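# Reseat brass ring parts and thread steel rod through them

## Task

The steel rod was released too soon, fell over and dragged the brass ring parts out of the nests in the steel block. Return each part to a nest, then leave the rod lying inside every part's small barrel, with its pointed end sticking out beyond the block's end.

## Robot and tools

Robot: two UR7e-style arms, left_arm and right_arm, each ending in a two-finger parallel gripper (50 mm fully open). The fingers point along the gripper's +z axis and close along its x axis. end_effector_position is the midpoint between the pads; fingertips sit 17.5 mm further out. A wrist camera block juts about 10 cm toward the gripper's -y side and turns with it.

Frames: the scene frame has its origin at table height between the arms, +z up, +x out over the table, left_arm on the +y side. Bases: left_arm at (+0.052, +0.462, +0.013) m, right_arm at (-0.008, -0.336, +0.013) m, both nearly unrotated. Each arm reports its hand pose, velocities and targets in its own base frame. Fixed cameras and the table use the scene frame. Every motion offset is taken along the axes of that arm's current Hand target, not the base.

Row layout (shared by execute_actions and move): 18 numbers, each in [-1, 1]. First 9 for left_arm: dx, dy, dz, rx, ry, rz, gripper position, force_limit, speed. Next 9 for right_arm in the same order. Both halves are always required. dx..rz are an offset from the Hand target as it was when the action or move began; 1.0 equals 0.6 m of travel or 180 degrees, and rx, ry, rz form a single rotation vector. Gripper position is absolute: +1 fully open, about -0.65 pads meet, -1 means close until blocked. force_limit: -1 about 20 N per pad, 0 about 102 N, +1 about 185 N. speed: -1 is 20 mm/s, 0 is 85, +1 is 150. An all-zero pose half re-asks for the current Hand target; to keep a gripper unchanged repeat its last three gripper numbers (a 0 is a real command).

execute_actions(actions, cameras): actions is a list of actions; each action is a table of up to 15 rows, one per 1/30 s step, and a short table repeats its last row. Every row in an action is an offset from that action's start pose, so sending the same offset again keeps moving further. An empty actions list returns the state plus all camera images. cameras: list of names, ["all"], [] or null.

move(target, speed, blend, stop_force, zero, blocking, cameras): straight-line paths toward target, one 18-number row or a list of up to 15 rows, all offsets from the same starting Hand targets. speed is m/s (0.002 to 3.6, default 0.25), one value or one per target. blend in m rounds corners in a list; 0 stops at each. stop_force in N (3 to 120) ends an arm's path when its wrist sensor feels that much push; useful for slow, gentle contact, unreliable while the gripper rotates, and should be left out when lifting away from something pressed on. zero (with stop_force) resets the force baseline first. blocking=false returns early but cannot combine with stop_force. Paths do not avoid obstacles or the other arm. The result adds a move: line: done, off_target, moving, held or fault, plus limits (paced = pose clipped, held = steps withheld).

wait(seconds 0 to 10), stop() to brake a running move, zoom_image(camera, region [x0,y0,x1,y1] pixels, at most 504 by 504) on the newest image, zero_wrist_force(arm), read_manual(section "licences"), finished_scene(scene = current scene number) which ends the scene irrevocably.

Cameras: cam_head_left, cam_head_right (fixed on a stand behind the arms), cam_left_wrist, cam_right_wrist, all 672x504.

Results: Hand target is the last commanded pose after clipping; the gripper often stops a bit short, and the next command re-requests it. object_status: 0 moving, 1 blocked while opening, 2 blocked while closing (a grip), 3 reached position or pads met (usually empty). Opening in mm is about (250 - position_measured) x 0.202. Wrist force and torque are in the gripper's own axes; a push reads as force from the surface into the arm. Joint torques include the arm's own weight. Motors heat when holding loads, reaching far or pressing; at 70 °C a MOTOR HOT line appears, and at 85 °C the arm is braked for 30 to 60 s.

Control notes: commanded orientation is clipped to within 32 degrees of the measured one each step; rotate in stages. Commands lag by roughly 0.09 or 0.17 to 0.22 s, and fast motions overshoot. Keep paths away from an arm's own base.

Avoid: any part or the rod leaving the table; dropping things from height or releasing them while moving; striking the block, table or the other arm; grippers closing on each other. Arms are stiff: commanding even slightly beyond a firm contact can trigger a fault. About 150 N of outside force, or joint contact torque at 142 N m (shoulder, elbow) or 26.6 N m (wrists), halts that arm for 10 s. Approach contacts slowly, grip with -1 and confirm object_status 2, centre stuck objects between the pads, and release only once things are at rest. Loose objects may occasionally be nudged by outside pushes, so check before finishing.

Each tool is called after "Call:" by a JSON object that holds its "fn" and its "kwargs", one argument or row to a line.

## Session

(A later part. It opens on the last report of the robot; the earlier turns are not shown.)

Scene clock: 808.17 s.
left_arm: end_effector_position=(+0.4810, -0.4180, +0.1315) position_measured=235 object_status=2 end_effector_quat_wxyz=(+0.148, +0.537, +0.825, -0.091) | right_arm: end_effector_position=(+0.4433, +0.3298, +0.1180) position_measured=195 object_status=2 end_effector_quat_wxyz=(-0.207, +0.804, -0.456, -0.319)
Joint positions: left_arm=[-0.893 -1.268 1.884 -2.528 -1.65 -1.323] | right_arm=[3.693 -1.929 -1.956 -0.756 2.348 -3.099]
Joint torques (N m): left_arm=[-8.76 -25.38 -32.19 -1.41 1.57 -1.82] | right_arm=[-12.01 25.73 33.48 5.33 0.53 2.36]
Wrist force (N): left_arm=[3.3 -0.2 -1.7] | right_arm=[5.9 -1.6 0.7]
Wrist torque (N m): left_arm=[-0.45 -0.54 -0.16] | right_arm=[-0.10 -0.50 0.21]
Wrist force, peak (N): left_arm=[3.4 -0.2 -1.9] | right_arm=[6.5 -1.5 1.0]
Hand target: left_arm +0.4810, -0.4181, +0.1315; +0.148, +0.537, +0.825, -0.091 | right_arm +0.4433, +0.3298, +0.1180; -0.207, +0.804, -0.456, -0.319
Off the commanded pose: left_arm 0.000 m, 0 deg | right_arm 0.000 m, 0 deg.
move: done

Call:
{"fn": "move", "kwargs": {
  "target": [0, 0.02417, -0.0013, 0, 0, 0, -1, -0.9, -0.9, 0, 0, 0, 0, 0, 0, -1, -0.4, -0.8],
  "speed": 0.03,
  "stop_force": 15,
  "cameras": ["cam_left_wrist"]
}}

Call:
{"fn": "zoom_image", "kwargs": {
  "camera": "cam_left_wrist",
  "region": [290, 160, 440, 310]
}}

Scene clock: 814.43 s.
left_arm: end_effector_position=(+0.4941, -0.4119, +0.1324) position_measured=235 object_status=2 end_effector_quat_wxyz=(+0.148, +0.537, +0.825, -0.091) | right_arm: end_effector_position=(+0.4433, +0.3298, +0.1180) position_measured=195 object_status=2 end_effector_quat_wxyz=(-0.207, +0.804, -0.456, -0.319)
Joint positions: left_arm=[-0.868 -1.255 1.863 -2.518 -1.659 -1.299] | right_arm=[3.693 -1.929 -1.956 -0.756 2.348 -3.099]
Joint torques (N m): left_arm=[8.17 -26.96 -31.61 -1.22 -1.99 1.86] | right_arm=[-12.12 26.15 33.31 5.29 1.42 2.37]
Wrist force (N): left_arm=[3.3 -0.9 -1.1] | right_arm=[6.0 -2.4 0.7]
Wrist torque (N m): left_arm=[-0.44 -0.53 -0.20] | right_arm=[-0.11 -0.51 0.24]
Wrist force, peak (N): left_arm=[3.6 -0.2 -1.7] | right_arm=[6.6 -2.4 0.8]
Hand target: left_arm +0.4941, -0.4119, +0.1324; +0.148, +0.537, +0.825, -0.091 | right_arm +0.4433, +0.3298, +0.1180; -0.207, +0.804, -0.456, -0.319
Off the commanded pose: left_arm 0.000 m, 0 deg | right_arm 0.000 m, 0 deg.
move: done
Images, in order (width x height): cam_left_wrist 672x504.

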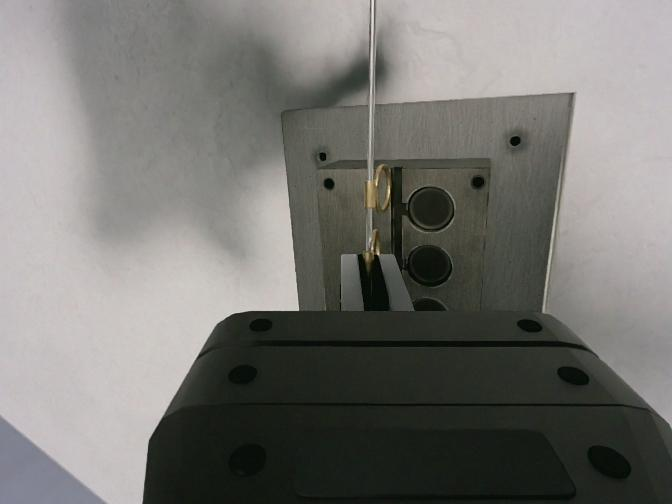

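Scaled by 3.360 from the camera's 672x504 image, which has a finer 960x720 frame.

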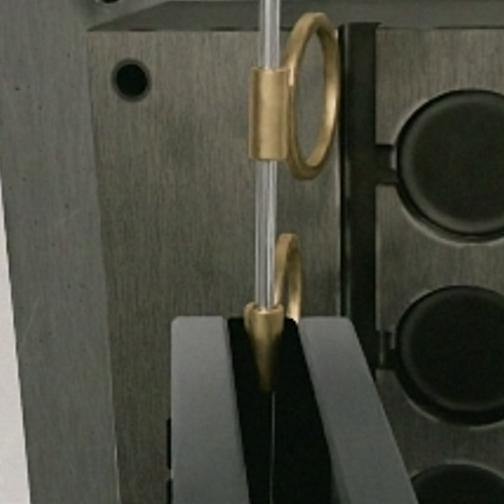

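Call:
{"fn": "zoom_image", "kwargs": {
  "camera": "cam_left_wrist",
  "region": [330, 170, 430, 270]
}}

Scaled by 5.040 from the camera's 672x504 image, which has a finer 960x720 frame.

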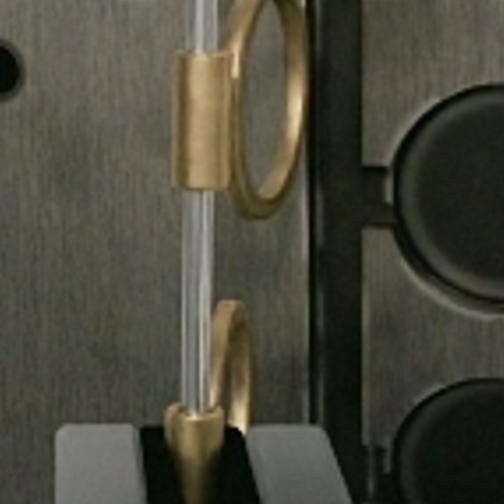

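Call:
{"fn": "move", "kwargs": {
  "target": [0, 0, 0, 0, 0, 0, 0.208, -0.9, -0.9, 0, 0, 0, 0, 0, 0, -1, -0.4, -0.8],
  "speed": 0.03
}}

Call:
{"fn": "move", "kwargs": {
  "target": [0, 0, -0.0833, 0, 0, 0, 0.208, -0.9, -0.5, 0, 0, 0, 0, 0, 0, -1, -0.4, -0.8],
  "speed": 0.1,
  "cameras": ["cam_left_wrist"]
}}

Call:
{"fn": "zoom_image", "kwargs": {
  "camera": "cam_left_wrist",
  "region": [270, 100, 470, 300]
}}

Scene clock: 920.13 s.
left_arm: end_effector_position=(+0.4941, -0.4119, +0.1324) position_measured=121 object_status=3 end_effector_quat_wxyz=(+0.148, +0.537, +0.825, -0.091) | right_arm: end_effector_position=(+0.4433, +0.3298, +0.1181) position_measured=195 object_status=2 end_effector_quat_wxyz=(-0.207, +0.804, -0.456, -0.319)
Joint positions: left_arm=[-0.868 -1.255 1.863 -2.518 -1.659 -1.299] | right_arm=[3.693 -1.929 -1.956 -0.756 2.348 -3.099]
Joint torques (N m): left_arm=[7.85 -29.1 -31.68 -1.48 -1.8 1.87] | right_arm=[-6.18 26.93 31.96 4.86 2.97 2.4]
Wrist force (N): left_arm=[3.1 -0.3 -0.2] | right_arm=[4.8 -1.8 0.2]
Wrist torque (N m): left_arm=[-0.46 -0.53 -0.20] | right_arm=[-0.06 -0.52 0.06]
Wrist force, peak (N): left_arm=[3.6 -1.1 -1.7] | right_arm=[6.6 -2.3 1.1]
Hand target: left_arm +0.4941, -0.4119, +0.1324; +0.148, +0.537, +0.825, -0.091 | right_arm +0.4433, +0.3298, +0.1180; -0.207, +0.804, -0.456, -0.319
Off the commanded pose: left_arm 0.000 m, 0 deg | right_arm 0.000 m, 0 deg.
move: done

Scene clock: 921.20 s.
left_arm: end_effector_position=(+0.4868, -0.3965, +0.1792) position_measured=121 object_status=3 end_effector_quat_wxyz=(+0.148, +0.537, +0.825, -0.091) | right_arm: end_effector_position=(+0.4433, +0.3298, +0.1180) position_measured=195 object_status=2 end_effector_quat_wxyz=(-0.207, +0.804, -0.456, -0.319)
Joint positions: left_arm=[-0.859 -1.348 1.846 -2.408 -1.662 -1.291] | right_arm=[3.693 -1.929 -1.956 -0.756 2.348 -3.099]
Joint torques (N m): left_arm=[8.02 -43.11 -31.97 -1.08 -2.15 1.84] | right_arm=[-5.87 26.12 32.08 4.65 2.96 2.38]
Wrist force (N): left_arm=[3.2 -0.4 -0.2] | right_arm=[4.9 -1.7 0.2]
Wrist torque (N m): left_arm=[-0.49 -0.53 -0.19] | right_arm=[-0.04 -0.53 0.06]
Wrist force, peak (N): left_arm=[3.4 -0.4 -0.9] | right_arm=[5.0 -1.7 0.3]
Hand target: left_arm +0.4868, -0.3964, +0.1794; +0.148, +0.537, +0.825, -0.091 | right_arm +0.4433, +0.3298, +0.1180; -0.207, +0.804, -0.456, -0.319
Off the commanded pose: left_arm 0.000 m, 0 deg | right_arm 0.000 m, 0 deg.
move: done
Images, in order (width x height): cam_left_wrist 672x504.

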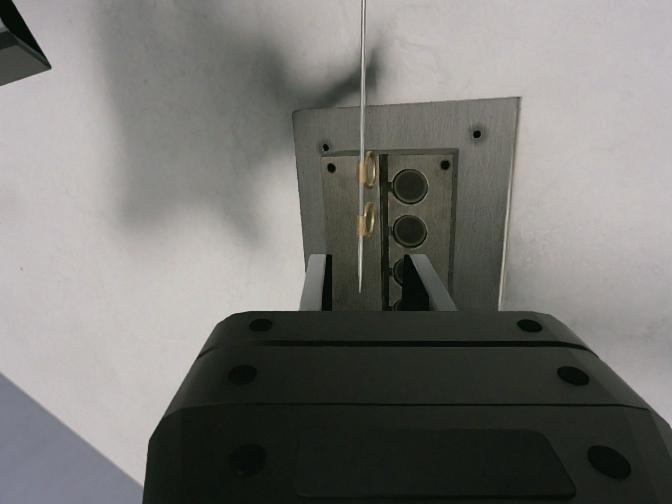

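Scaled by 2.520 from the camera's 672x504 image, which has a finer 960x720 frame.

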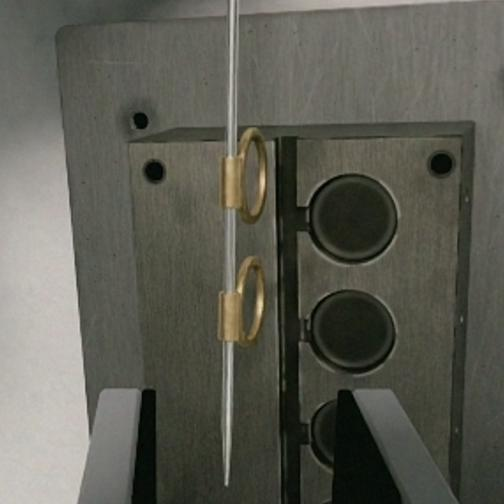

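Call:
{"fn": "move", "kwargs": {
  "target": [
    [0.0628, 0, -0.05, 0, -0.1667, 0, 0.736, -0.9, -0.5, 0, 0, 0, 0, 0, 0, -1, -0.4, -0.8],
    [0.0628, -0.2081, -0.05, 0, -0.1667, 0, 0.736, -0.9, -0.5, 0, 0, 0, 0, 0, 0, -1, -0.4, -0.8],
    [0.0628, -0.2081, -0.01, 0, -0.1667, 0, 0.736, -0.9, -0.5, 0, 0, 0, 0, 0, 0, -1, -0.4, -0.8]
  ],
  "speed": 0.15,
  "blend": 0.015,
  "cameras": ["cam_left_wrist", "cam_head_left"]
}}

Call:
{"fn": "zoom_image", "kwargs": {
  "camera": "cam_left_wrist",
  "region": [240, 120, 490, 320]
}}

Scene clock: 930.60 s.
left_arm: end_effector_position=(+0.3575, -0.4128, +0.1710) position_measured=43 object_status=3 end_effector_quat_wxyz=(+0.357, +0.496, +0.759, -0.227) | right_arm: end_effector_position=(+0.4433, +0.3298, +0.1180) position_measured=195 object_status=2 end_effector_quat_wxyz=(-0.207, +0.804, -0.456, -0.319)
Joint positions: left_arm=[-1.079 -1.455 2.426 -3.414 -1.621 -1.516] | right_arm=[3.693 -1.929 -1.956 -0.756 2.348 -3.099]
Joint torques (N m): left_arm=[-8.3 -12.66 -5.07 -6.12 1.88 -1.9] | right_arm=[-3.7 26.7 32.12 2.59 2.92 2.32]
Wrist force (N): left_arm=[2.0 -0.5 0.1] | right_arm=[4.9 -1.7 0.2]
Wrist torque (N m): left_arm=[-0.43 -0.25 0.06] | right_arm=[-0.04 -0.53 0.06]
Wrist force, peak (N): left_arm=[3.5 -0.5 0.0] | right_arm=[5.1 -1.8 0.3]
Hand target: left_arm +0.3575, -0.4129, +0.1709; +0.357, +0.496, +0.759, -0.227 | right_arm +0.4433, +0.3298, +0.1180; -0.207, +0.804, -0.456, -0.319
Off the commanded pose: left_arm 0.000 m, 0 deg | right_arm 0.000 m, 0 deg.
move: done; blend cut to 0.012 m at target 2
Images, in order (width x height): cam_head_left 672x504, cam_left_wrist 672x504.

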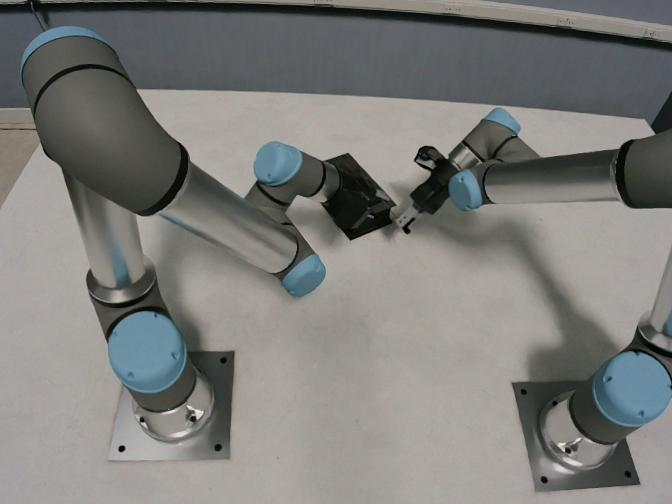

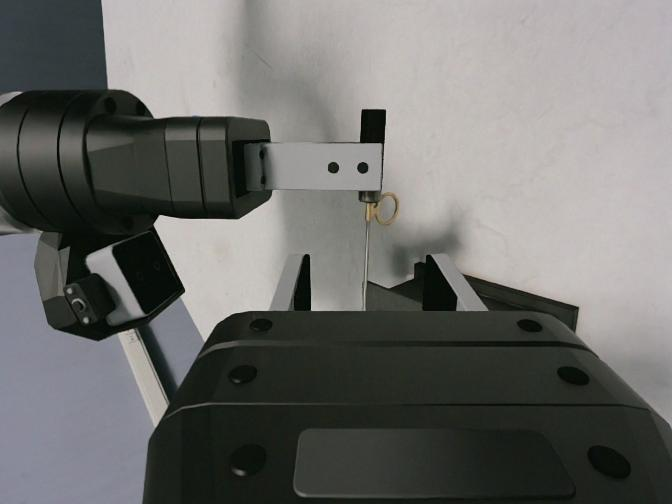

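Scaled by 2.016 from the camera's 672x504 image, which has a finer 960x720 frame.

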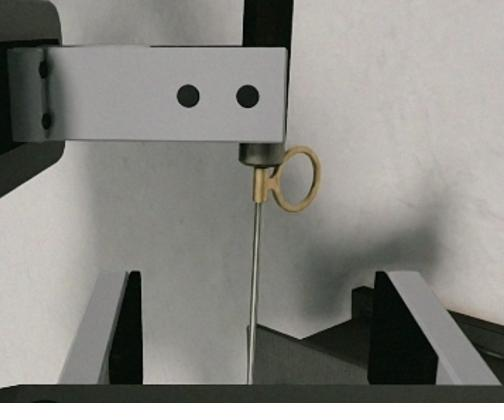

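Call:
{"fn": "move", "kwargs": {
  "target": [0.0087, -0.0018, 0.075, 0, 0, 0.01, 0.736, -0.9, -0.5, 0, 0, 0, 0, 0, 0, -1, -0.4, -0.8],
  "speed": 0.1,
  "stop_force": 8,
  "cameras": ["cam_left_wrist"]
}}

Call:
{"fn": "zoom_image", "kwargs": {
  "camera": "cam_left_wrist",
  "region": [270, 140, 470, 340]
}}

Scene clock: 953.60 s.
left_arm: end_effector_position=(+0.3695, -0.4416, +0.1380) position_measured=43 object_status=3 end_effector_quat_wxyz=(+0.361, +0.507, +0.751, -0.221) | right_arm: end_effector_position=(+0.4433, +0.3298, +0.1180) position_measured=195 object_status=2 end_effector_quat_wxyz=(-0.207, +0.804, -0.456, -0.319)
Joint positions: left_arm=[-1.087 -1.303 2.374 -3.515 -1.615 -1.49] | right_arm=[3.693 -1.929 -1.956 -0.756 2.348 -3.099]
Joint torques (N m): left_arm=[-8.92 -17.91 -24.03 -6.48 1.69 1.9] | right_arm=[-1.65 27.3 31.87 1.52 2.87 2.28]
Wrist force (N): left_arm=[1.8 -0.5 0.0] | right_arm=[4.8 -1.9 0.3]
Wrist torque (N m): left_arm=[-0.43 -0.28 -0.09] | right_arm=[-0.07 -0.52 0.06]
Wrist force, peak (N): left_arm=[2.3 -0.5 0.1] | right_arm=[5.1 -1.9 0.4]
Hand target: left_arm +0.3695, -0.4416, +0.1380; +0.361, +0.507, +0.751, -0.221 | right_arm +0.4433, +0.3298, +0.1180; -0.207, +0.804, -0.456, -0.319
Off the commanded pose: left_arm 0.000 m, 0 deg | right_arm 0.000 m, 0 deg.
move: done
Images, in order (width x height): cam_left_wrist 672x504.

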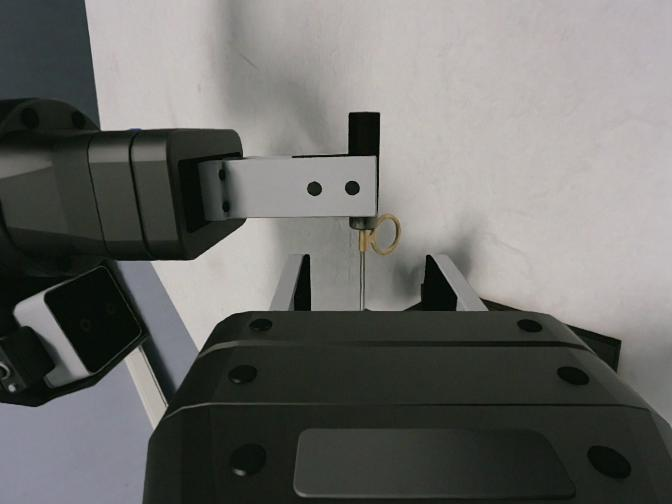

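Scaled by 2.520 from the camera's 672x504 image, which has a finer 960x720 frame.

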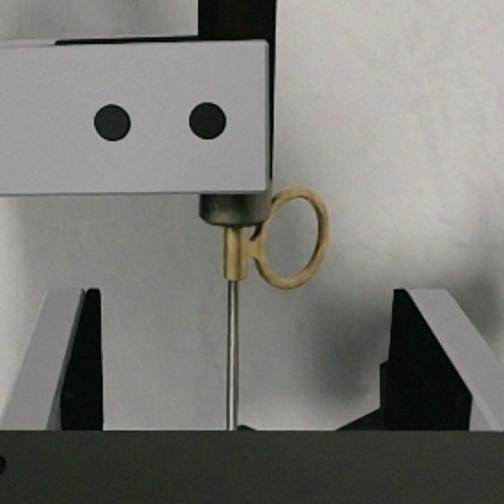

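Call:
{"fn": "move", "kwargs": {
  "target": [-0.0005, -0.001, 0.0422, 0, 0, 0, 0.736, -0.9, -0.5, 0, 0, 0, 0, 0, 0, -1, -0.4, -0.8],
  "speed": 0.06,
  "stop_force": 6,
  "cameras": ["cam_left_wrist"]
}}

Call:
{"fn": "zoom_image", "kwargs": {
  "camera": "cam_left_wrist",
  "region": [290, 180, 440, 330]
}}

Scene clock: 964.00 s.
left_arm: end_effector_position=(+0.3770, -0.4597, +0.1219) position_measured=43 object_status=3 end_effector_quat_wxyz=(+0.361, +0.507, +0.751, -0.221) | right_arm: end_effector_position=(+0.4433, +0.3298, +0.1180) position_measured=195 object_status=2 end_effector_quat_wxyz=(-0.207, +0.804, -0.456, -0.319)
Joint positions: left_arm=[-1.092 -1.226 2.332 -3.55 -1.611 -1.493] | right_arm=[3.693 -1.929 -1.956 -0.756 2.348 -3.099]
Joint torques (N m): left_arm=[-8.44 -19.95 -24.3 -6.47 1.72 -1.91] | right_arm=[0.52 27.55 31.85 1.45 2.8 2.25]
Wrist force (N): left_arm=[2.2 -0.5 0.2] | right_arm=[4.9 -1.8 0.3]
Wrist torque (N m): left_arm=[-0.40 -0.33 0.05] | right_arm=[-0.06 -0.53 0.06]
Wrist force, peak (N): left_arm=[2.2 -0.5 0.2] | right_arm=[5.1 -1.6 0.2]
Hand target: left_arm +0.3770, -0.4597, +0.1219; +0.361, +0.507, +0.751, -0.221 | right_arm +0.4433, +0.3298, +0.1180; -0.207, +0.804, -0.456, -0.319
Off the commanded pose: left_arm 0.000 m, 0 deg | right_arm 0.000 m, 0 deg.
move: done
Images, in order (width x height): cam_left_wrist 672x504.

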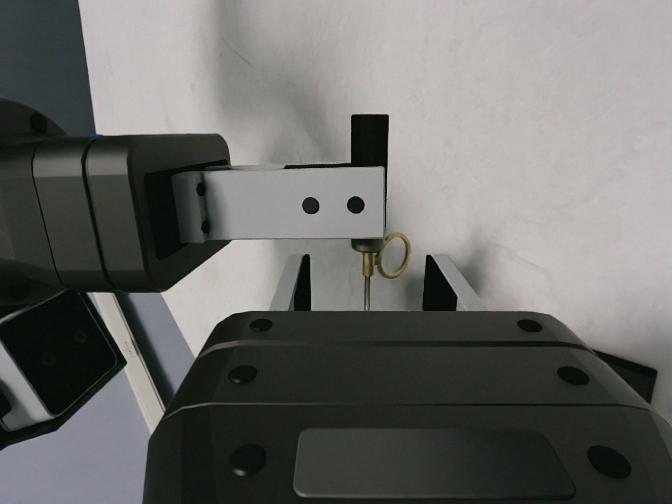

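Scaled by 3.360 from the camera's 672x504 image, which has a finer 960x720 frame.

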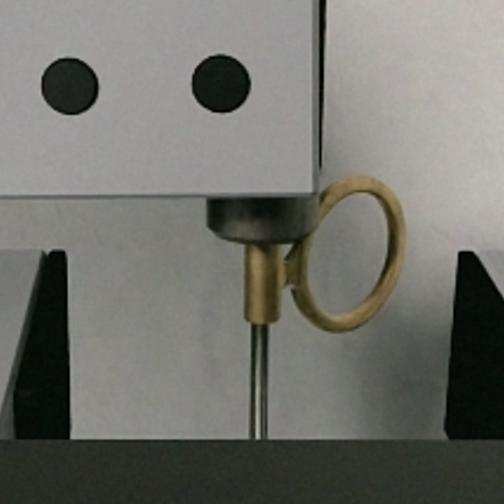

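Call:
{"fn": "move", "kwargs": {
  "target": [0, 0, 0, 0, 0, 0, -1, -0.9, -0.9, 0, 0, 0, 0, 0, 0, -1, -0.4, -0.8],
  "speed": 0.03,
  "cameras": ["cam_left_wrist"]
}}

Call:
{"fn": "zoom_image", "kwargs": {
  "camera": "cam_left_wrist",
  "region": [290, 180, 440, 330]
}}

Scene clock: 971.17 s.
left_arm: end_effector_position=(+0.3770, -0.4597, +0.1219) position_measured=235 object_status=0 end_effector_quat_wxyz=(+0.361, +0.507, +0.751, -0.221) | right_arm: end_effector_position=(+0.4433, +0.3298, +0.1180) position_measured=195 object_status=2 end_effector_quat_wxyz=(-0.207, +0.804, -0.456, -0.319)
Joint positions: left_arm=[-1.092 -1.226 2.332 -3.55 -1.611 -1.493] | right_arm=[3.693 -1.929 -1.956 -0.756 2.348 -3.099]
Joint torques (N m): left_arm=[-8.38 -20.31 -22.34 -5.53 1.73 -1.84] | right_arm=[2.18 27.6 32.05 1.41 2.75 2.28]
Wrist force (N): left_arm=[0.9 -0.8 -1.0] | right_arm=[6.1 -1.5 1.5]
Wrist torque (N m): left_arm=[-0.46 -0.29 0.04] | right_arm=[-0.06 -0.49 0.09]
Wrist force, peak (N): left_arm=[2.1 -0.9 0.0] | right_arm=[6.5 -1.4 1.6]
Hand target: left_arm +0.3770, -0.4597, +0.1219; +0.361, +0.507, +0.751, -0.221 | right_arm +0.4433, +0.3298, +0.1180; -0.207, +0.804, -0.456, -0.319
Off the commanded pose: left_arm 0.000 m, 0 deg | right_arm 0.000 m, 0 deg.
move: done
Images, in order (width x height): cam_left_wrist 672x504.

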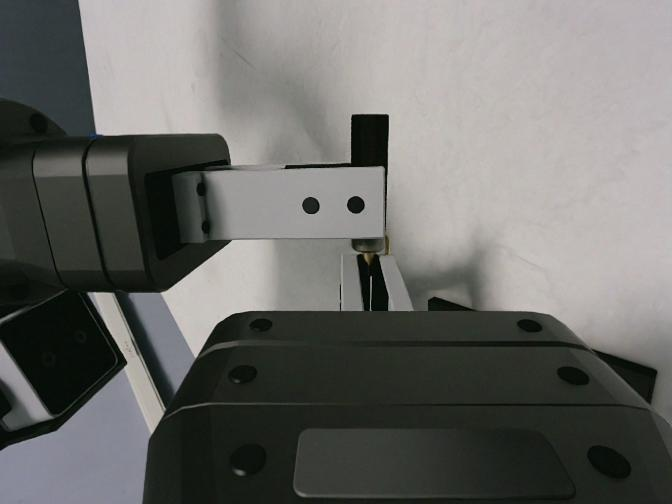

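Scaled by 3.360 from the camera's 672x504 image, which has a finer 960x720 frame.

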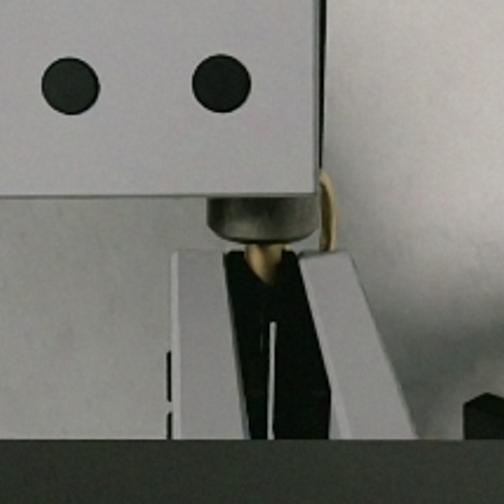

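Call:
{"fn": "move", "kwargs": {
  "target": [0, 0.0445, -0.00242, 0, 0, 0, -1, -0.9, -0.9, 0, 0, 0, 0, 0, 0, -1, -0.4, -0.8],
  "speed": 0.04,
  "stop_force": 12,
  "cameras": ["cam_left_wrist"]
}}

Call:
{"fn": "zoom_image", "kwargs": {
  "camera": "cam_left_wrist",
  "region": [270, 160, 470, 360]
}}

Scene clock: 1005.57 s.
left_arm: end_effector_position=(+0.4011, -0.4484, +0.1238) position_measured=235 object_status=2 end_effector_quat_wxyz=(+0.361, +0.507, +0.751, -0.221) | right_arm: end_effector_position=(+0.4433, +0.3298, +0.1180) position_measured=195 object_status=2 end_effector_quat_wxyz=(-0.207, +0.804, -0.456, -0.319)
Joint positions: left_arm=[-1.024 -1.216 2.303 -3.527 -1.664 -1.449] | right_arm=[3.693 -1.929 -1.956 -0.756 2.348 -3.099]
Joint torques (N m): left_arm=[8.42 -21.22 -24.52 -1.45 -2.1 1.75] | right_arm=[4.02 27.6 31.86 1.53 2.69 2.26]
Wrist force (N): left_arm=[1.6 -0.7 -0.3] | right_arm=[4.7 -1.8 0.3]
Wrist torque (N m): left_arm=[-0.40 -0.24 -0.13] | right_arm=[-0.05 -0.50 0.06]
Wrist force, peak (N): left_arm=[1.2 -2.2 -1.6] | right_arm=[6.7 -2.6 1.1]
Hand target: left_arm +0.4011, -0.4484, +0.1238; +0.361, +0.507, +0.751, -0.221 | right_arm +0.4433, +0.3298, +0.1180; -0.207, +0.804, -0.456, -0.319
Off the commanded pose: left_arm 0.000 m, 0 deg | right_arm 0.000 m, 0 deg.
move: done
Images, in order (width x height): cam_left_wrist 672x504.

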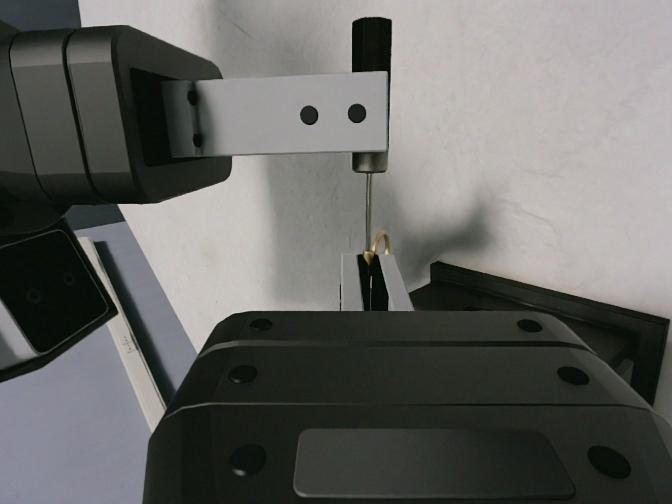

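Scaled by 2.520 from the camera's 672x504 image, which has a finer 960x720 frame.

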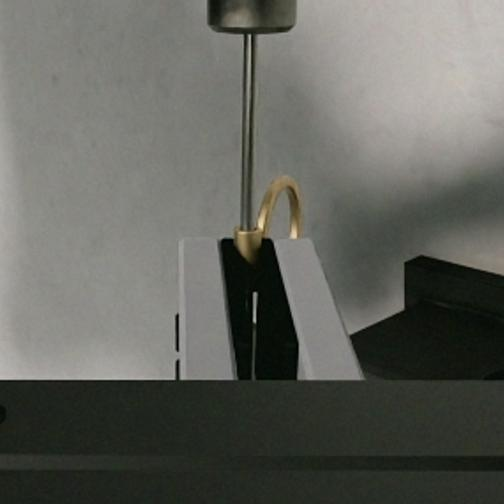

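Call:
{"fn": "move", "kwargs": {
  "target": [0, 0.0445, -0.00242, 0, 0, 0, -1, -0.9, -0.9, 0, 0, 0, 0, 0, 0, -1, -0.4, -0.8],
  "speed": 0.04,
  "stop_force": 12,
  "cameras": ["cam_left_wrist", "cam_right_wrist"]
}}

Call:
{"fn": "zoom_image", "kwargs": {
  "camera": "cam_right_wrist",
  "region": [240, 0, 490, 250]
}}

Scene clock: 1010.57 s.
left_arm: end_effector_position=(+0.4253, -0.4370, +0.1256) position_measured=235 object_status=2 end_effector_quat_wxyz=(+0.361, +0.507, +0.751, -0.221) | right_arm: end_effector_position=(+0.4433, +0.3298, +0.1180) position_measured=195 object_status=2 end_effector_quat_wxyz=(-0.207, +0.804, -0.456, -0.319)
Joint positions: left_arm=[-0.958 -1.204 2.269 -3.501 -1.714 -1.406] | right_arm=[3.693 -1.929 -1.956 -0.756 2.348 -3.099]
Joint torques (N m): left_arm=[8.95 -22.2 -24.45 -1.45 -2.18 1.8] | right_arm=[5.64 27.29 31.86 1.58 2.59 2.17]
Wrist force (N): left_arm=[1.7 -0.5 0.3] | right_arm=[4.9 -1.7 0.2]
Wrist torque (N m): left_arm=[-0.40 -0.24 -0.10] | right_arm=[-0.04 -0.53 0.06]
Wrist force, peak (N): left_arm=[1.9 -0.6 -0.4] | right_arm=[5.1 -1.7 0.4]
Hand target: left_arm +0.4253, -0.4370, +0.1256; +0.361, +0.507, +0.751, -0.221 | right_arm +0.4433, +0.3298, +0.1180; -0.207, +0.804, -0.456, -0.319
Off the commanded pose: left_arm 0.000 m, 0 deg | right_arm 0.000 m, 0 deg.
move: done
Images, in order (width x height): cam_left_wrist 672x504, cam_right_wrist 672x504.

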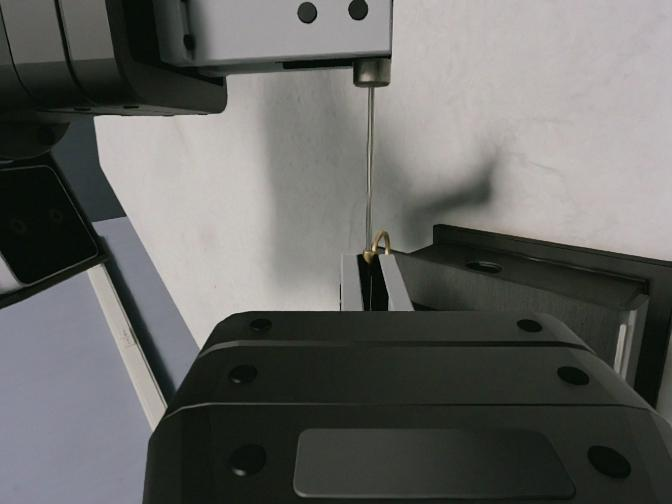

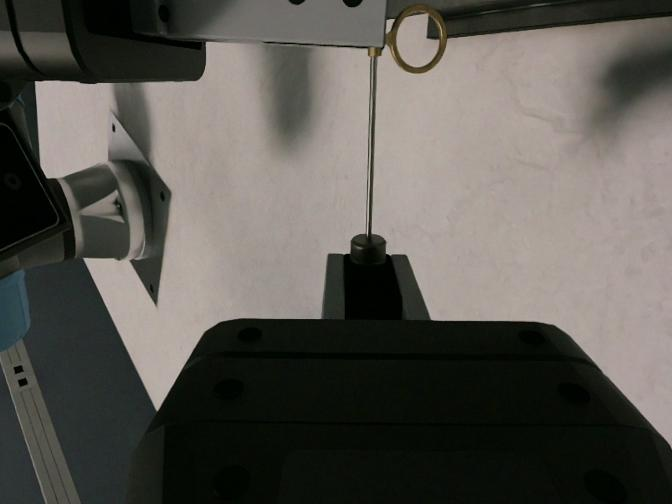

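Scaled by 2.016 from the camera's 672x504 image, which has a finer 960x720 frame.

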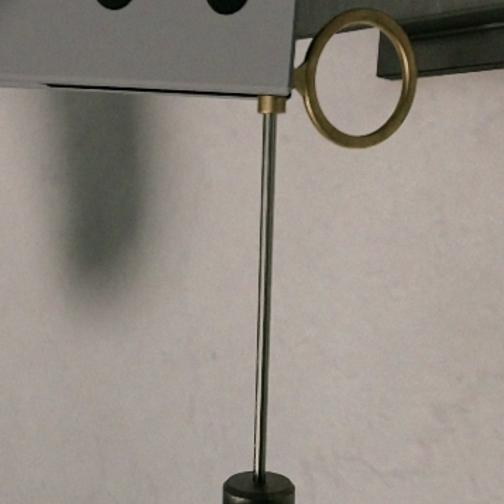

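Call:
{"fn": "move", "kwargs": {
  "target": [0, 0, 0, 0, 0, 0, 0.208, -0.9, -0.9, 0, 0, 0, 0, 0, 0, -1, -0.4, -0.8],
  "speed": 0.03
}}

Call:
{"fn": "move", "kwargs": {
  "target": [
    [0, 0, -0.1, 0, 0, 0, 0.208, -0.9, -0.5, 0, 0, 0, 0, 0, 0, -1, -0.4, -0.8],
    [-0.0510, 0.1237, -0.11, 0.0026, 0.1666, -0.0098, 0.208, -0.9, -0.5, 0, 0, 0, 0, 0, 0, -1, -0.4, -0.8]
  ],
  "speed": 0.15,
  "blend": 0.015,
  "cameras": ["cam_left_wrist"]
}}

Call:
{"fn": "zoom_image", "kwargs": {
  "camera": "cam_left_wrist",
  "region": [270, 60, 470, 260]
}}

Scene clock: 1019.30 s.
left_arm: end_effector_position=(+0.4253, -0.4370, +0.1256) position_measured=121 object_status=3 end_effector_quat_wxyz=(+0.361, +0.507, +0.751, -0.221) | right_arm: end_effector_position=(+0.4433, +0.3298, +0.1180) position_measured=195 object_status=2 end_effector_quat_wxyz=(-0.207, +0.804, -0.456, -0.319)
Joint positions: left_arm=[-0.958 -1.204 2.269 -3.501 -1.714 -1.406] | right_arm=[3.693 -1.929 -1.956 -0.756 2.348 -3.099]
Joint torques (N m): left_arm=[8.29 -22.27 -24.52 -1.44 -2.1 1.74] | right_arm=[7.1 27 31.66 1.58 2.47 2.24]
Wrist force (N): left_arm=[1.6 -0.7 0.3] | right_arm=[5.0 -1.7 0.3]
Wrist torque (N m): left_arm=[-0.44 -0.25 -0.10] | right_arm=[-0.05 -0.54 0.06]
Wrist force, peak (N): left_arm=[1.8 -0.8 0.3] | right_arm=[5.1 -1.8 0.5]
Hand target: left_arm +0.4253, -0.4370, +0.1256; +0.361, +0.507, +0.751, -0.221 | right_arm +0.4433, +0.3298, +0.1180; -0.207, +0.804, -0.456, -0.319
Off the commanded pose: left_arm 0.000 m, 0 deg | right_arm 0.000 m, 0 deg.
move: done

Scene clock: 1022.17 s.
left_arm: end_effector_position=(+0.4796, -0.3806, +0.1939) position_measured=121 object_status=3 end_effector_quat_wxyz=(+0.149, +0.537, +0.825, -0.091) | right_arm: end_effector_position=(+0.4433, +0.3298, +0.1180) position_measured=195 object_status=2 end_effector_quat_wxyz=(-0.207, +0.804, -0.456, -0.319)
Joint positions: left_arm=[-0.85 -1.398 1.867 -2.377 -1.665 -1.282] | right_arm=[3.693 -1.929 -1.956 -0.756 2.348 -3.099]
Joint torques (N m): left_arm=[8.45 -22.98 -34.28 -0.98 1.61 1.83] | right_arm=[8.89 27.42 31.29 1.66 2.4 2.2]
Wrist force (N): left_arm=[3.5 -0.5 -0.2] | right_arm=[4.8 -1.7 0.3]
Wrist torque (N m): left_arm=[-0.50 -0.56 -0.18] | right_arm=[-0.03 -0.52 0.06]
Wrist force, peak (N): left_arm=[3.5 -0.5 -0.2] | right_arm=[5.2 -1.8 0.4]
Hand target: left_arm +0.4796, -0.3807, +0.1939; +0.149, +0.537, +0.825, -0.091 | right_arm +0.4433, +0.3298, +0.1180; -0.207, +0.804, -0.456, -0.319
Off the commanded pose: left_arm 0.000 m, 0 deg | right_arm 0.000 m, 0 deg.
move: done
Images, in order (width x height): cam_left_wrist 672x504.

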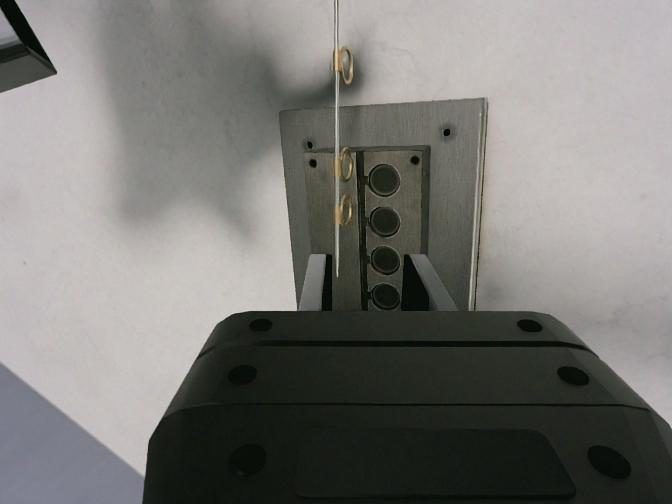

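Scaled by 2.520 from the camera's 672x504 image, which has a finer 960x720 frame.

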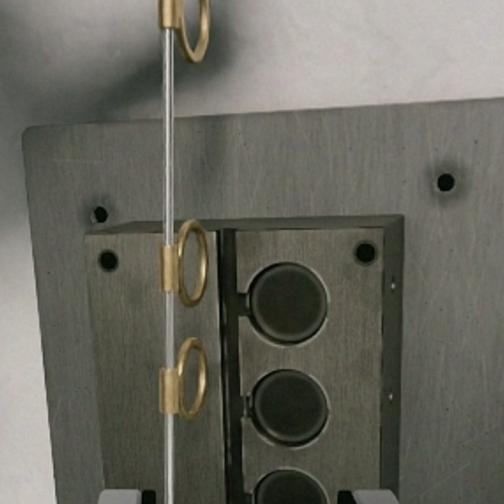

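Call:
{"fn": "zoom_image", "kwargs": {
  "camera": "cam_left_wrist",
  "region": [290, 30, 400, 140]
}}

Call:
{"fn": "zoom_image", "kwargs": {
  "camera": "cam_left_wrist",
  "region": [290, 135, 400, 245]
}}

Scaled by 4.582 from the camera's 672x504 image, which has a finer 960x720 frame.

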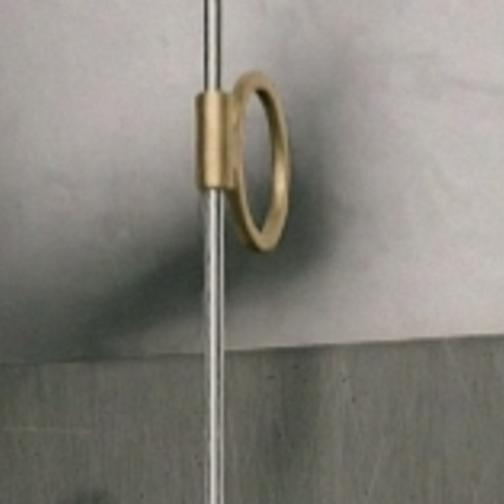

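Scaled by 4.582 from the camera's 672x504 image, which has a finer 960x720 frame.

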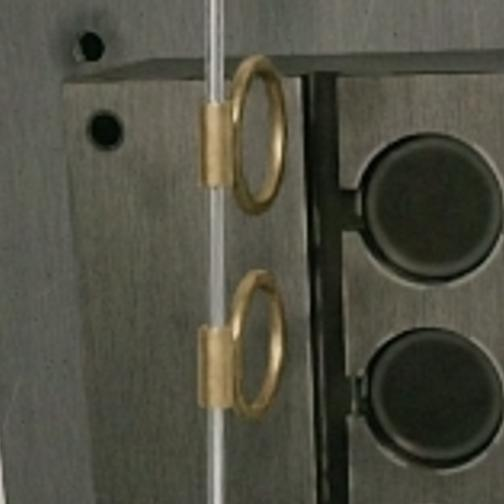

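Call:
{"fn": "move", "kwargs": {
  "target": [0.0858, 0.0393, 0.0228, -0.0070, -0.1380, -0.0169, 0.208, -0.9, -0.5, 0, 0, 0, 0, 0, 0, -1, -0.4, -0.8],
  "speed": 0.15,
  "cameras": ["cam_left_wrist"]
}}

Call:
{"fn": "zoom_image", "kwargs": {
  "camera": "cam_left_wrist",
  "region": [210, 50, 460, 300]
}}

Scene clock: 1073.20 s.
left_arm: end_effector_position=(+0.4837, -0.3311, +0.1636) position_measured=121 object_status=3 end_effector_quat_wxyz=(+0.326, +0.482, +0.789, -0.199) | right_arm: end_effector_position=(+0.4433, +0.3298, +0.1180) position_measured=195 object_status=2 end_effector_quat_wxyz=(-0.207, +0.804, -0.456, -0.319)
Joint positions: left_arm=[-0.71 -1.366 2.234 -3.184 -1.841 -1.29] | right_arm=[3.693 -1.929 -1.956 -0.756 2.348 -3.099]
Joint torques (N m): left_arm=[7.49 -19.26 -5.87 -6.43 -2.3 -1.93] | right_arm=[10.97 27.54 31.4 1.67 2.38 2.17]
Wrist force (N): left_arm=[2.0 -0.6 -0.6] | right_arm=[4.7 -1.9 0.4]
Wrist torque (N m): left_arm=[-0.46 -0.31 0.01] | right_arm=[-0.06 -0.51 0.06]
Wrist force, peak (N): left_arm=[3.6 -0.6 -0.3] | right_arm=[5.1 -1.9 0.3]
Hand target: left_arm +0.4837, -0.3311, +0.1636; +0.326, +0.482, +0.789, -0.199 | right_arm +0.4433, +0.3298, +0.1180; -0.207, +0.804, -0.456, -0.319
Off the commanded pose: left_arm 0.000 m, 0 deg | right_arm 0.000 m, 0 deg.
move: done
Images, in order (width x height): cam_left_wrist 672x504.

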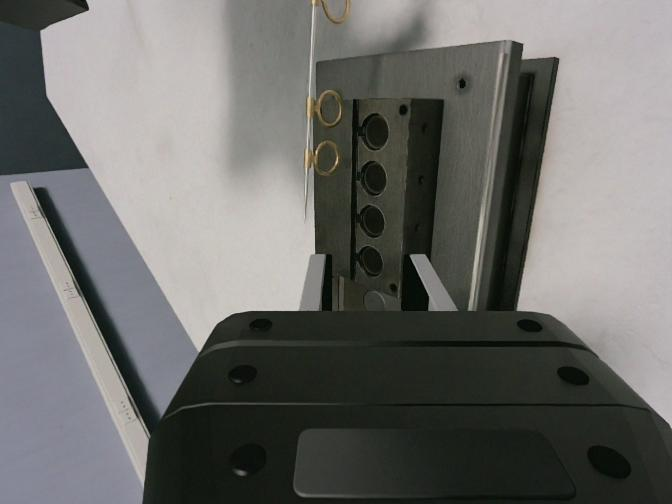

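Scaled by 2.016 from the camera's 672x504 image, which has a finer 960x720 frame.

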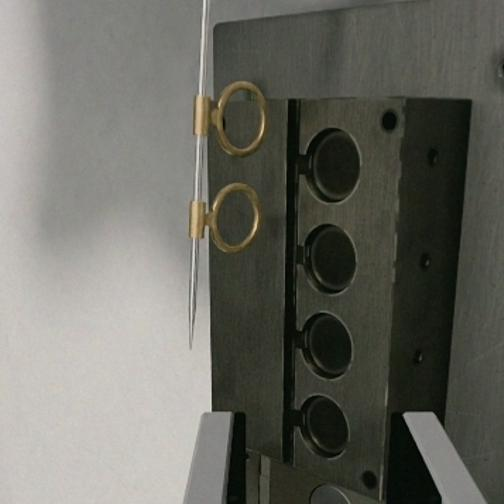

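Call:
{"fn": "zoom_image", "kwargs": {
  "camera": "cam_left_wrist",
  "region": [320, 90, 440, 210]
}}

Call:
{"fn": "zoom_image", "kwargs": {
  "camera": "cam_left_wrist",
  "region": [320, 180, 440, 300]
}}

Scaled by 4.200 from the camera's 672x504 image, which has a finer 960x720 frame.

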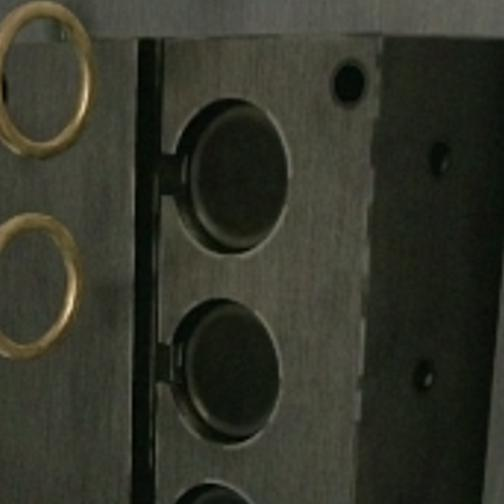

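Scaled by 4.200 from the camera's 672x504 image, which has a finer 960x720 frame.

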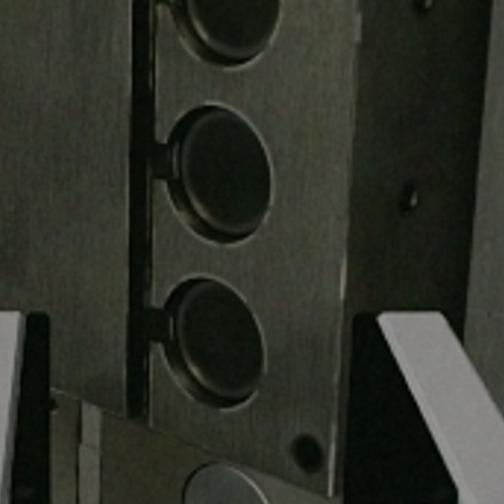

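Call:
{"fn": "zoom_image", "kwargs": {
  "camera": "cam_left_wrist",
  "region": [350, 105, 400, 155]
}}

Call:
{"fn": "zoom_image", "kwargs": {
  "camera": "cam_left_wrist",
  "region": [345, 200, 395, 250]
}}

Scaled by 10.080 from the camera's 672x504 image, which has a finer 960x720 frame.

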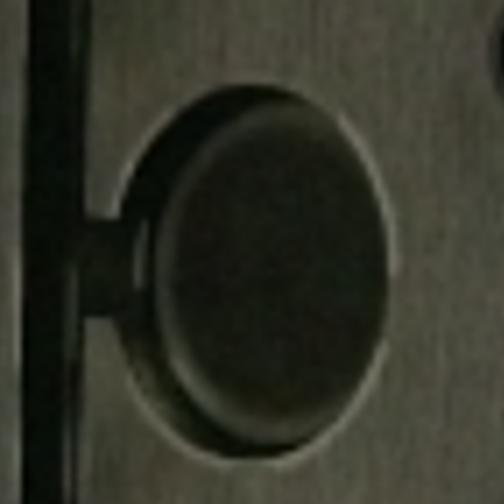

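Scaled by 10.080 from the camera's 672x504 image, which has a finer 960x720 frame.

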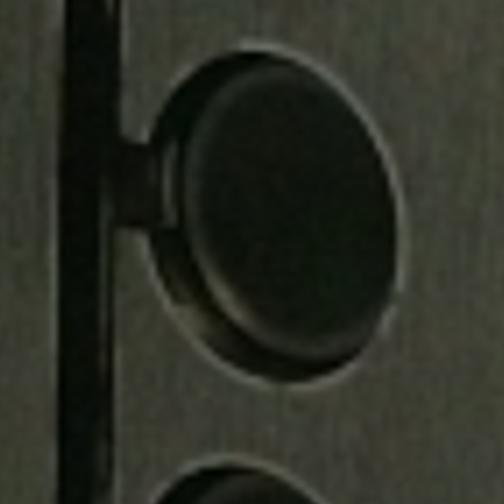

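Call:
{"fn": "move", "kwargs": {
  "target": [0, 0, 0, 0, 0, 0, 0.208, -0.9, -0.5, -0.0111, -0.1008, 0.0130, -0.0227, -0.0005, 0.0079, -1, -0.4, -0.8],
  "speed": 0.06,
  "stop_force": 8,
  "cameras": ["cam_left_wrist"]
}}

Call:
{"fn": "zoom_image", "kwargs": {
  "camera": "cam_left_wrist",
  "region": [280, 60, 480, 260]
}}

Scene clock: 1155.77 s.
left_arm: end_effector_position=(+0.4837, -0.3311, +0.1636) position_measured=121 object_status=3 end_effector_quat_wxyz=(+0.326, +0.482, +0.789, -0.199) | right_arm: end_effector_position=(+0.4906, +0.3688, +0.1197) position_measured=195 object_status=2 end_effector_quat_wxyz=(-0.174, +0.805, -0.454, -0.338)
Joint positions: left_arm=[-0.71 -1.366 2.234 -3.184 -1.841 -1.29] | right_arm=[3.706 -2.059 -1.717 -0.952 2.352 -3.127]
Joint torques (N m): left_arm=[8.44 -18.98 -6.31 -6.49 -2.31 -1.87] | right_arm=[14.48 31.45 34.67 0.86 3.35 -2.75]
Wrist force (N): left_arm=[2.1 -0.9 -0.4] | right_arm=[4.9 -2.2 0.3]
Wrist torque (N m): left_arm=[-0.52 -0.30 0.01] | right_arm=[-0.08 -0.56 0.03]
Wrist force, peak (N): left_arm=[2.4 -0.8 -0.6] | right_arm=[5.0 -2.5 0.4]
Hand target: left_arm +0.4837, -0.3311, +0.1636; +0.326, +0.482, +0.789, -0.199 | right_arm +0.4906, +0.3688, +0.1197; -0.174, +0.805, -0.454, -0.338
Off the commanded pose: left_arm 0.000 m, 0 deg | right_arm 0.000 m, 0 deg.
move: done
Images, in order (width x height): cam_left_wrist 672x504.

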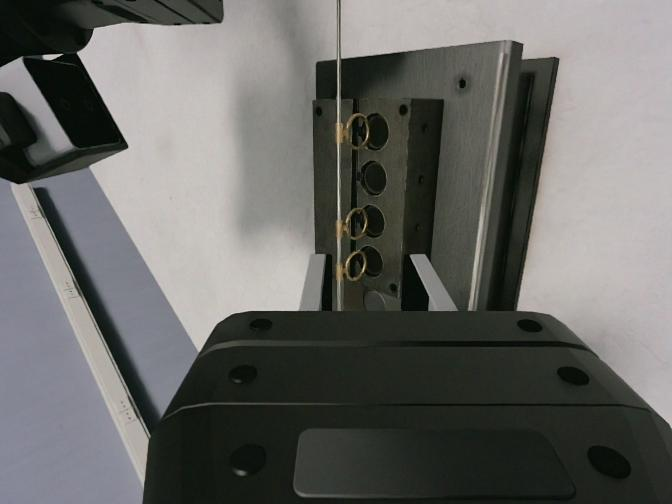

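Scaled by 2.520 from the camera's 672x504 image, which has a finer 960x720 frame.

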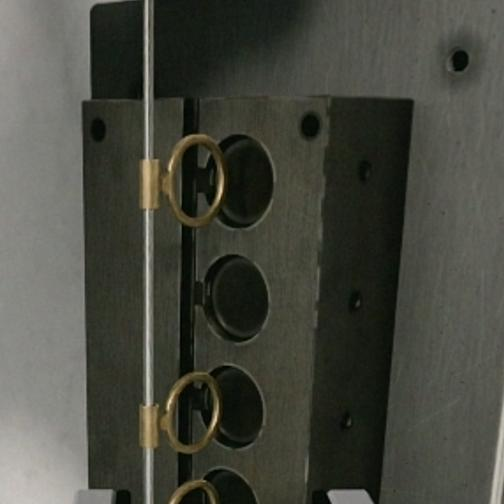

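Call:
{"fn": "zoom_image", "kwargs": {
  "camera": "cam_left_wrist",
  "region": [320, 95, 410, 185]
}}

Call:
{"fn": "zoom_image", "kwargs": {
  "camera": "cam_left_wrist",
  "region": [320, 195, 410, 285]
}}

Scaled by 5.600 from the camera's 672x504 image, which has a finer 960x720 frame.

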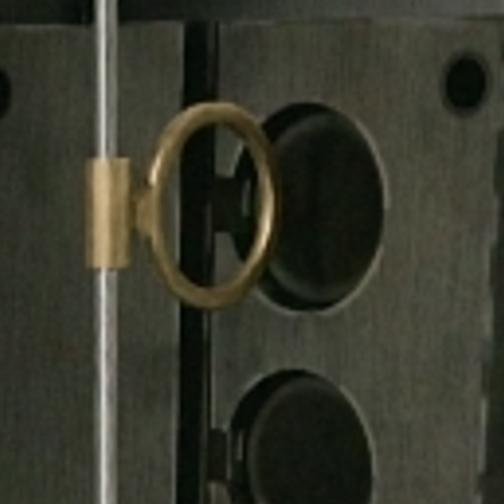

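Scaled by 5.600 from the camera's 672x504 image, which has a finer 960x720 frame.

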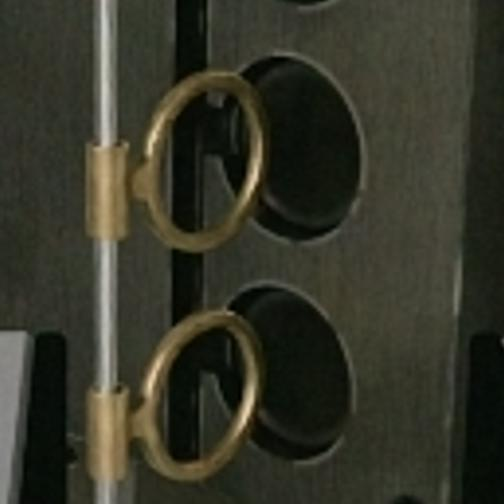

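Call:
{"fn": "execute_actions", "kwargs": {
  "actions": [],
  "cameras": ["cam_right_wrist", "cam_head_left"]
}}

Call:
{"fn": "zoom_image", "kwargs": {
  "camera": "cam_right_wrist",
  "region": [270, 0, 490, 220]
}}

Scene clock: 1170.80 s.
left_arm: end_effector_position=(+0.4837, -0.3311, +0.1636) position_measured=121 object_status=3 end_effector_quat_wxyz=(+0.326, +0.482, +0.789, -0.199) | right_arm: end_effector_position=(+0.4906, +0.3688, +0.1197) position_measured=195 object_status=2 end_effector_quat_wxyz=(-0.174, +0.805, -0.454, -0.338)
Joint positions: left_arm=[-0.71 -1.366 2.234 -3.184 -1.841 -1.29] | right_arm=[3.706 -2.059 -1.717 -0.952 2.352 -3.127]
Joint velocities: within noise
Joint torques (N m): left_arm=[8.4 -18.46 -6.91 -6.37 -2.48 -1.83] | right_arm=[13.97 31.78 34.72 0.94 3.19 -2.68]
Motor temperatures (°C): left_arm=[27 29 29 36 37 37] | right_arm=[29 32 27 36 41 37]
Wrist force (N): left_arm=[2.2 -0.8 -0.7] | right_arm=[4.8 -2.0 0.2]
Wrist torque (N m): left_arm=[-0.50 -0.33 0.01] | right_arm=[-0.05 -0.54 0.03]
Wrist force, peak (N): left_arm=[2.3 -1.0 -0.8] | right_arm=[5.2 -2.1 0.3]
Hand target: left_arm +0.4837, -0.3311, +0.1636; +0.326, +0.482, +0.789, -0.199 | right_arm +0.4906, +0.3688, +0.1197; -0.174, +0.805, -0.454, -0.338
Tool commands: left_gripper/position=+0.208 left_gripper/force_limit=-0.9 left_gripper/speed=-0.5 right_gripper/position=-1.0 right_gripper/force_limit=-0.4 right_gripper/speed=-0.8
Off the commanded pose: left_arm 0.000 m, 0 deg | right_arm 0.000 m, 0 deg.
Images, in order (width x height): cam_head_left 672x504, cam_right_wrist 672x504.

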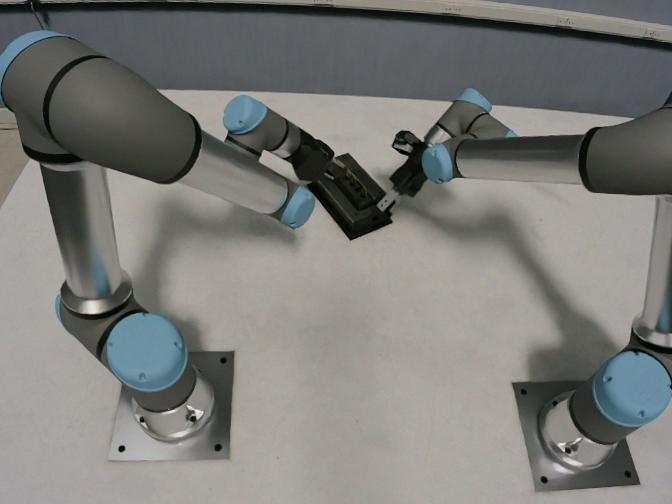

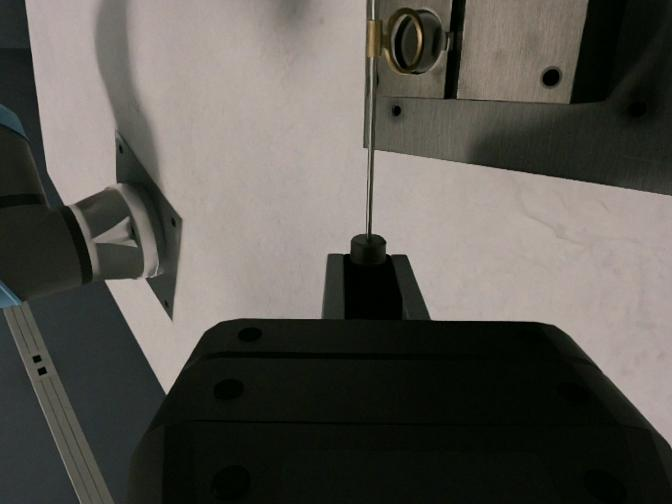

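Scaled by 2.291 from the camera's 672x504 image, which has a finer 960x720 frame.

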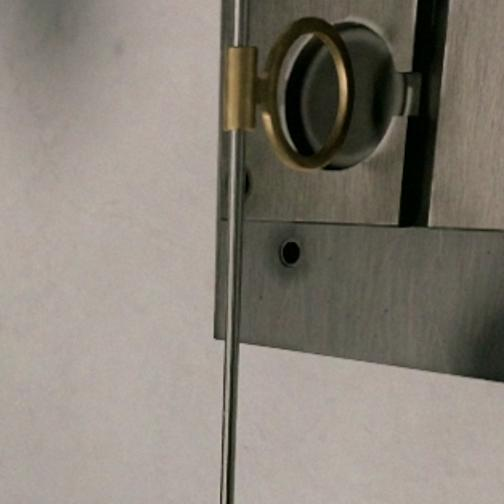

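Call:
{"fn": "zoom_image", "kwargs": {
  "camera": "cam_right_wrist",
  "region": [360, 0, 480, 120]
}}

Scaled by 4.200 from the camera's 672x504 image, which has a finer 960x720 frame.

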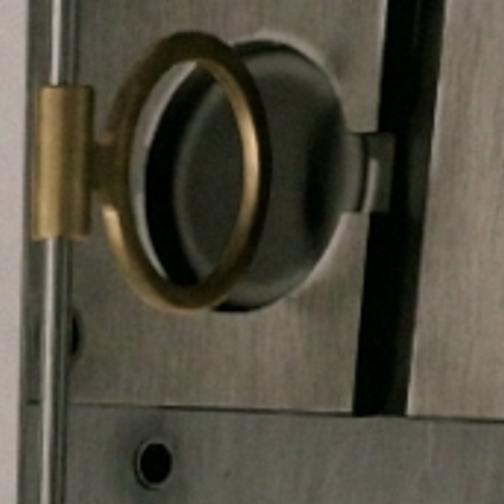

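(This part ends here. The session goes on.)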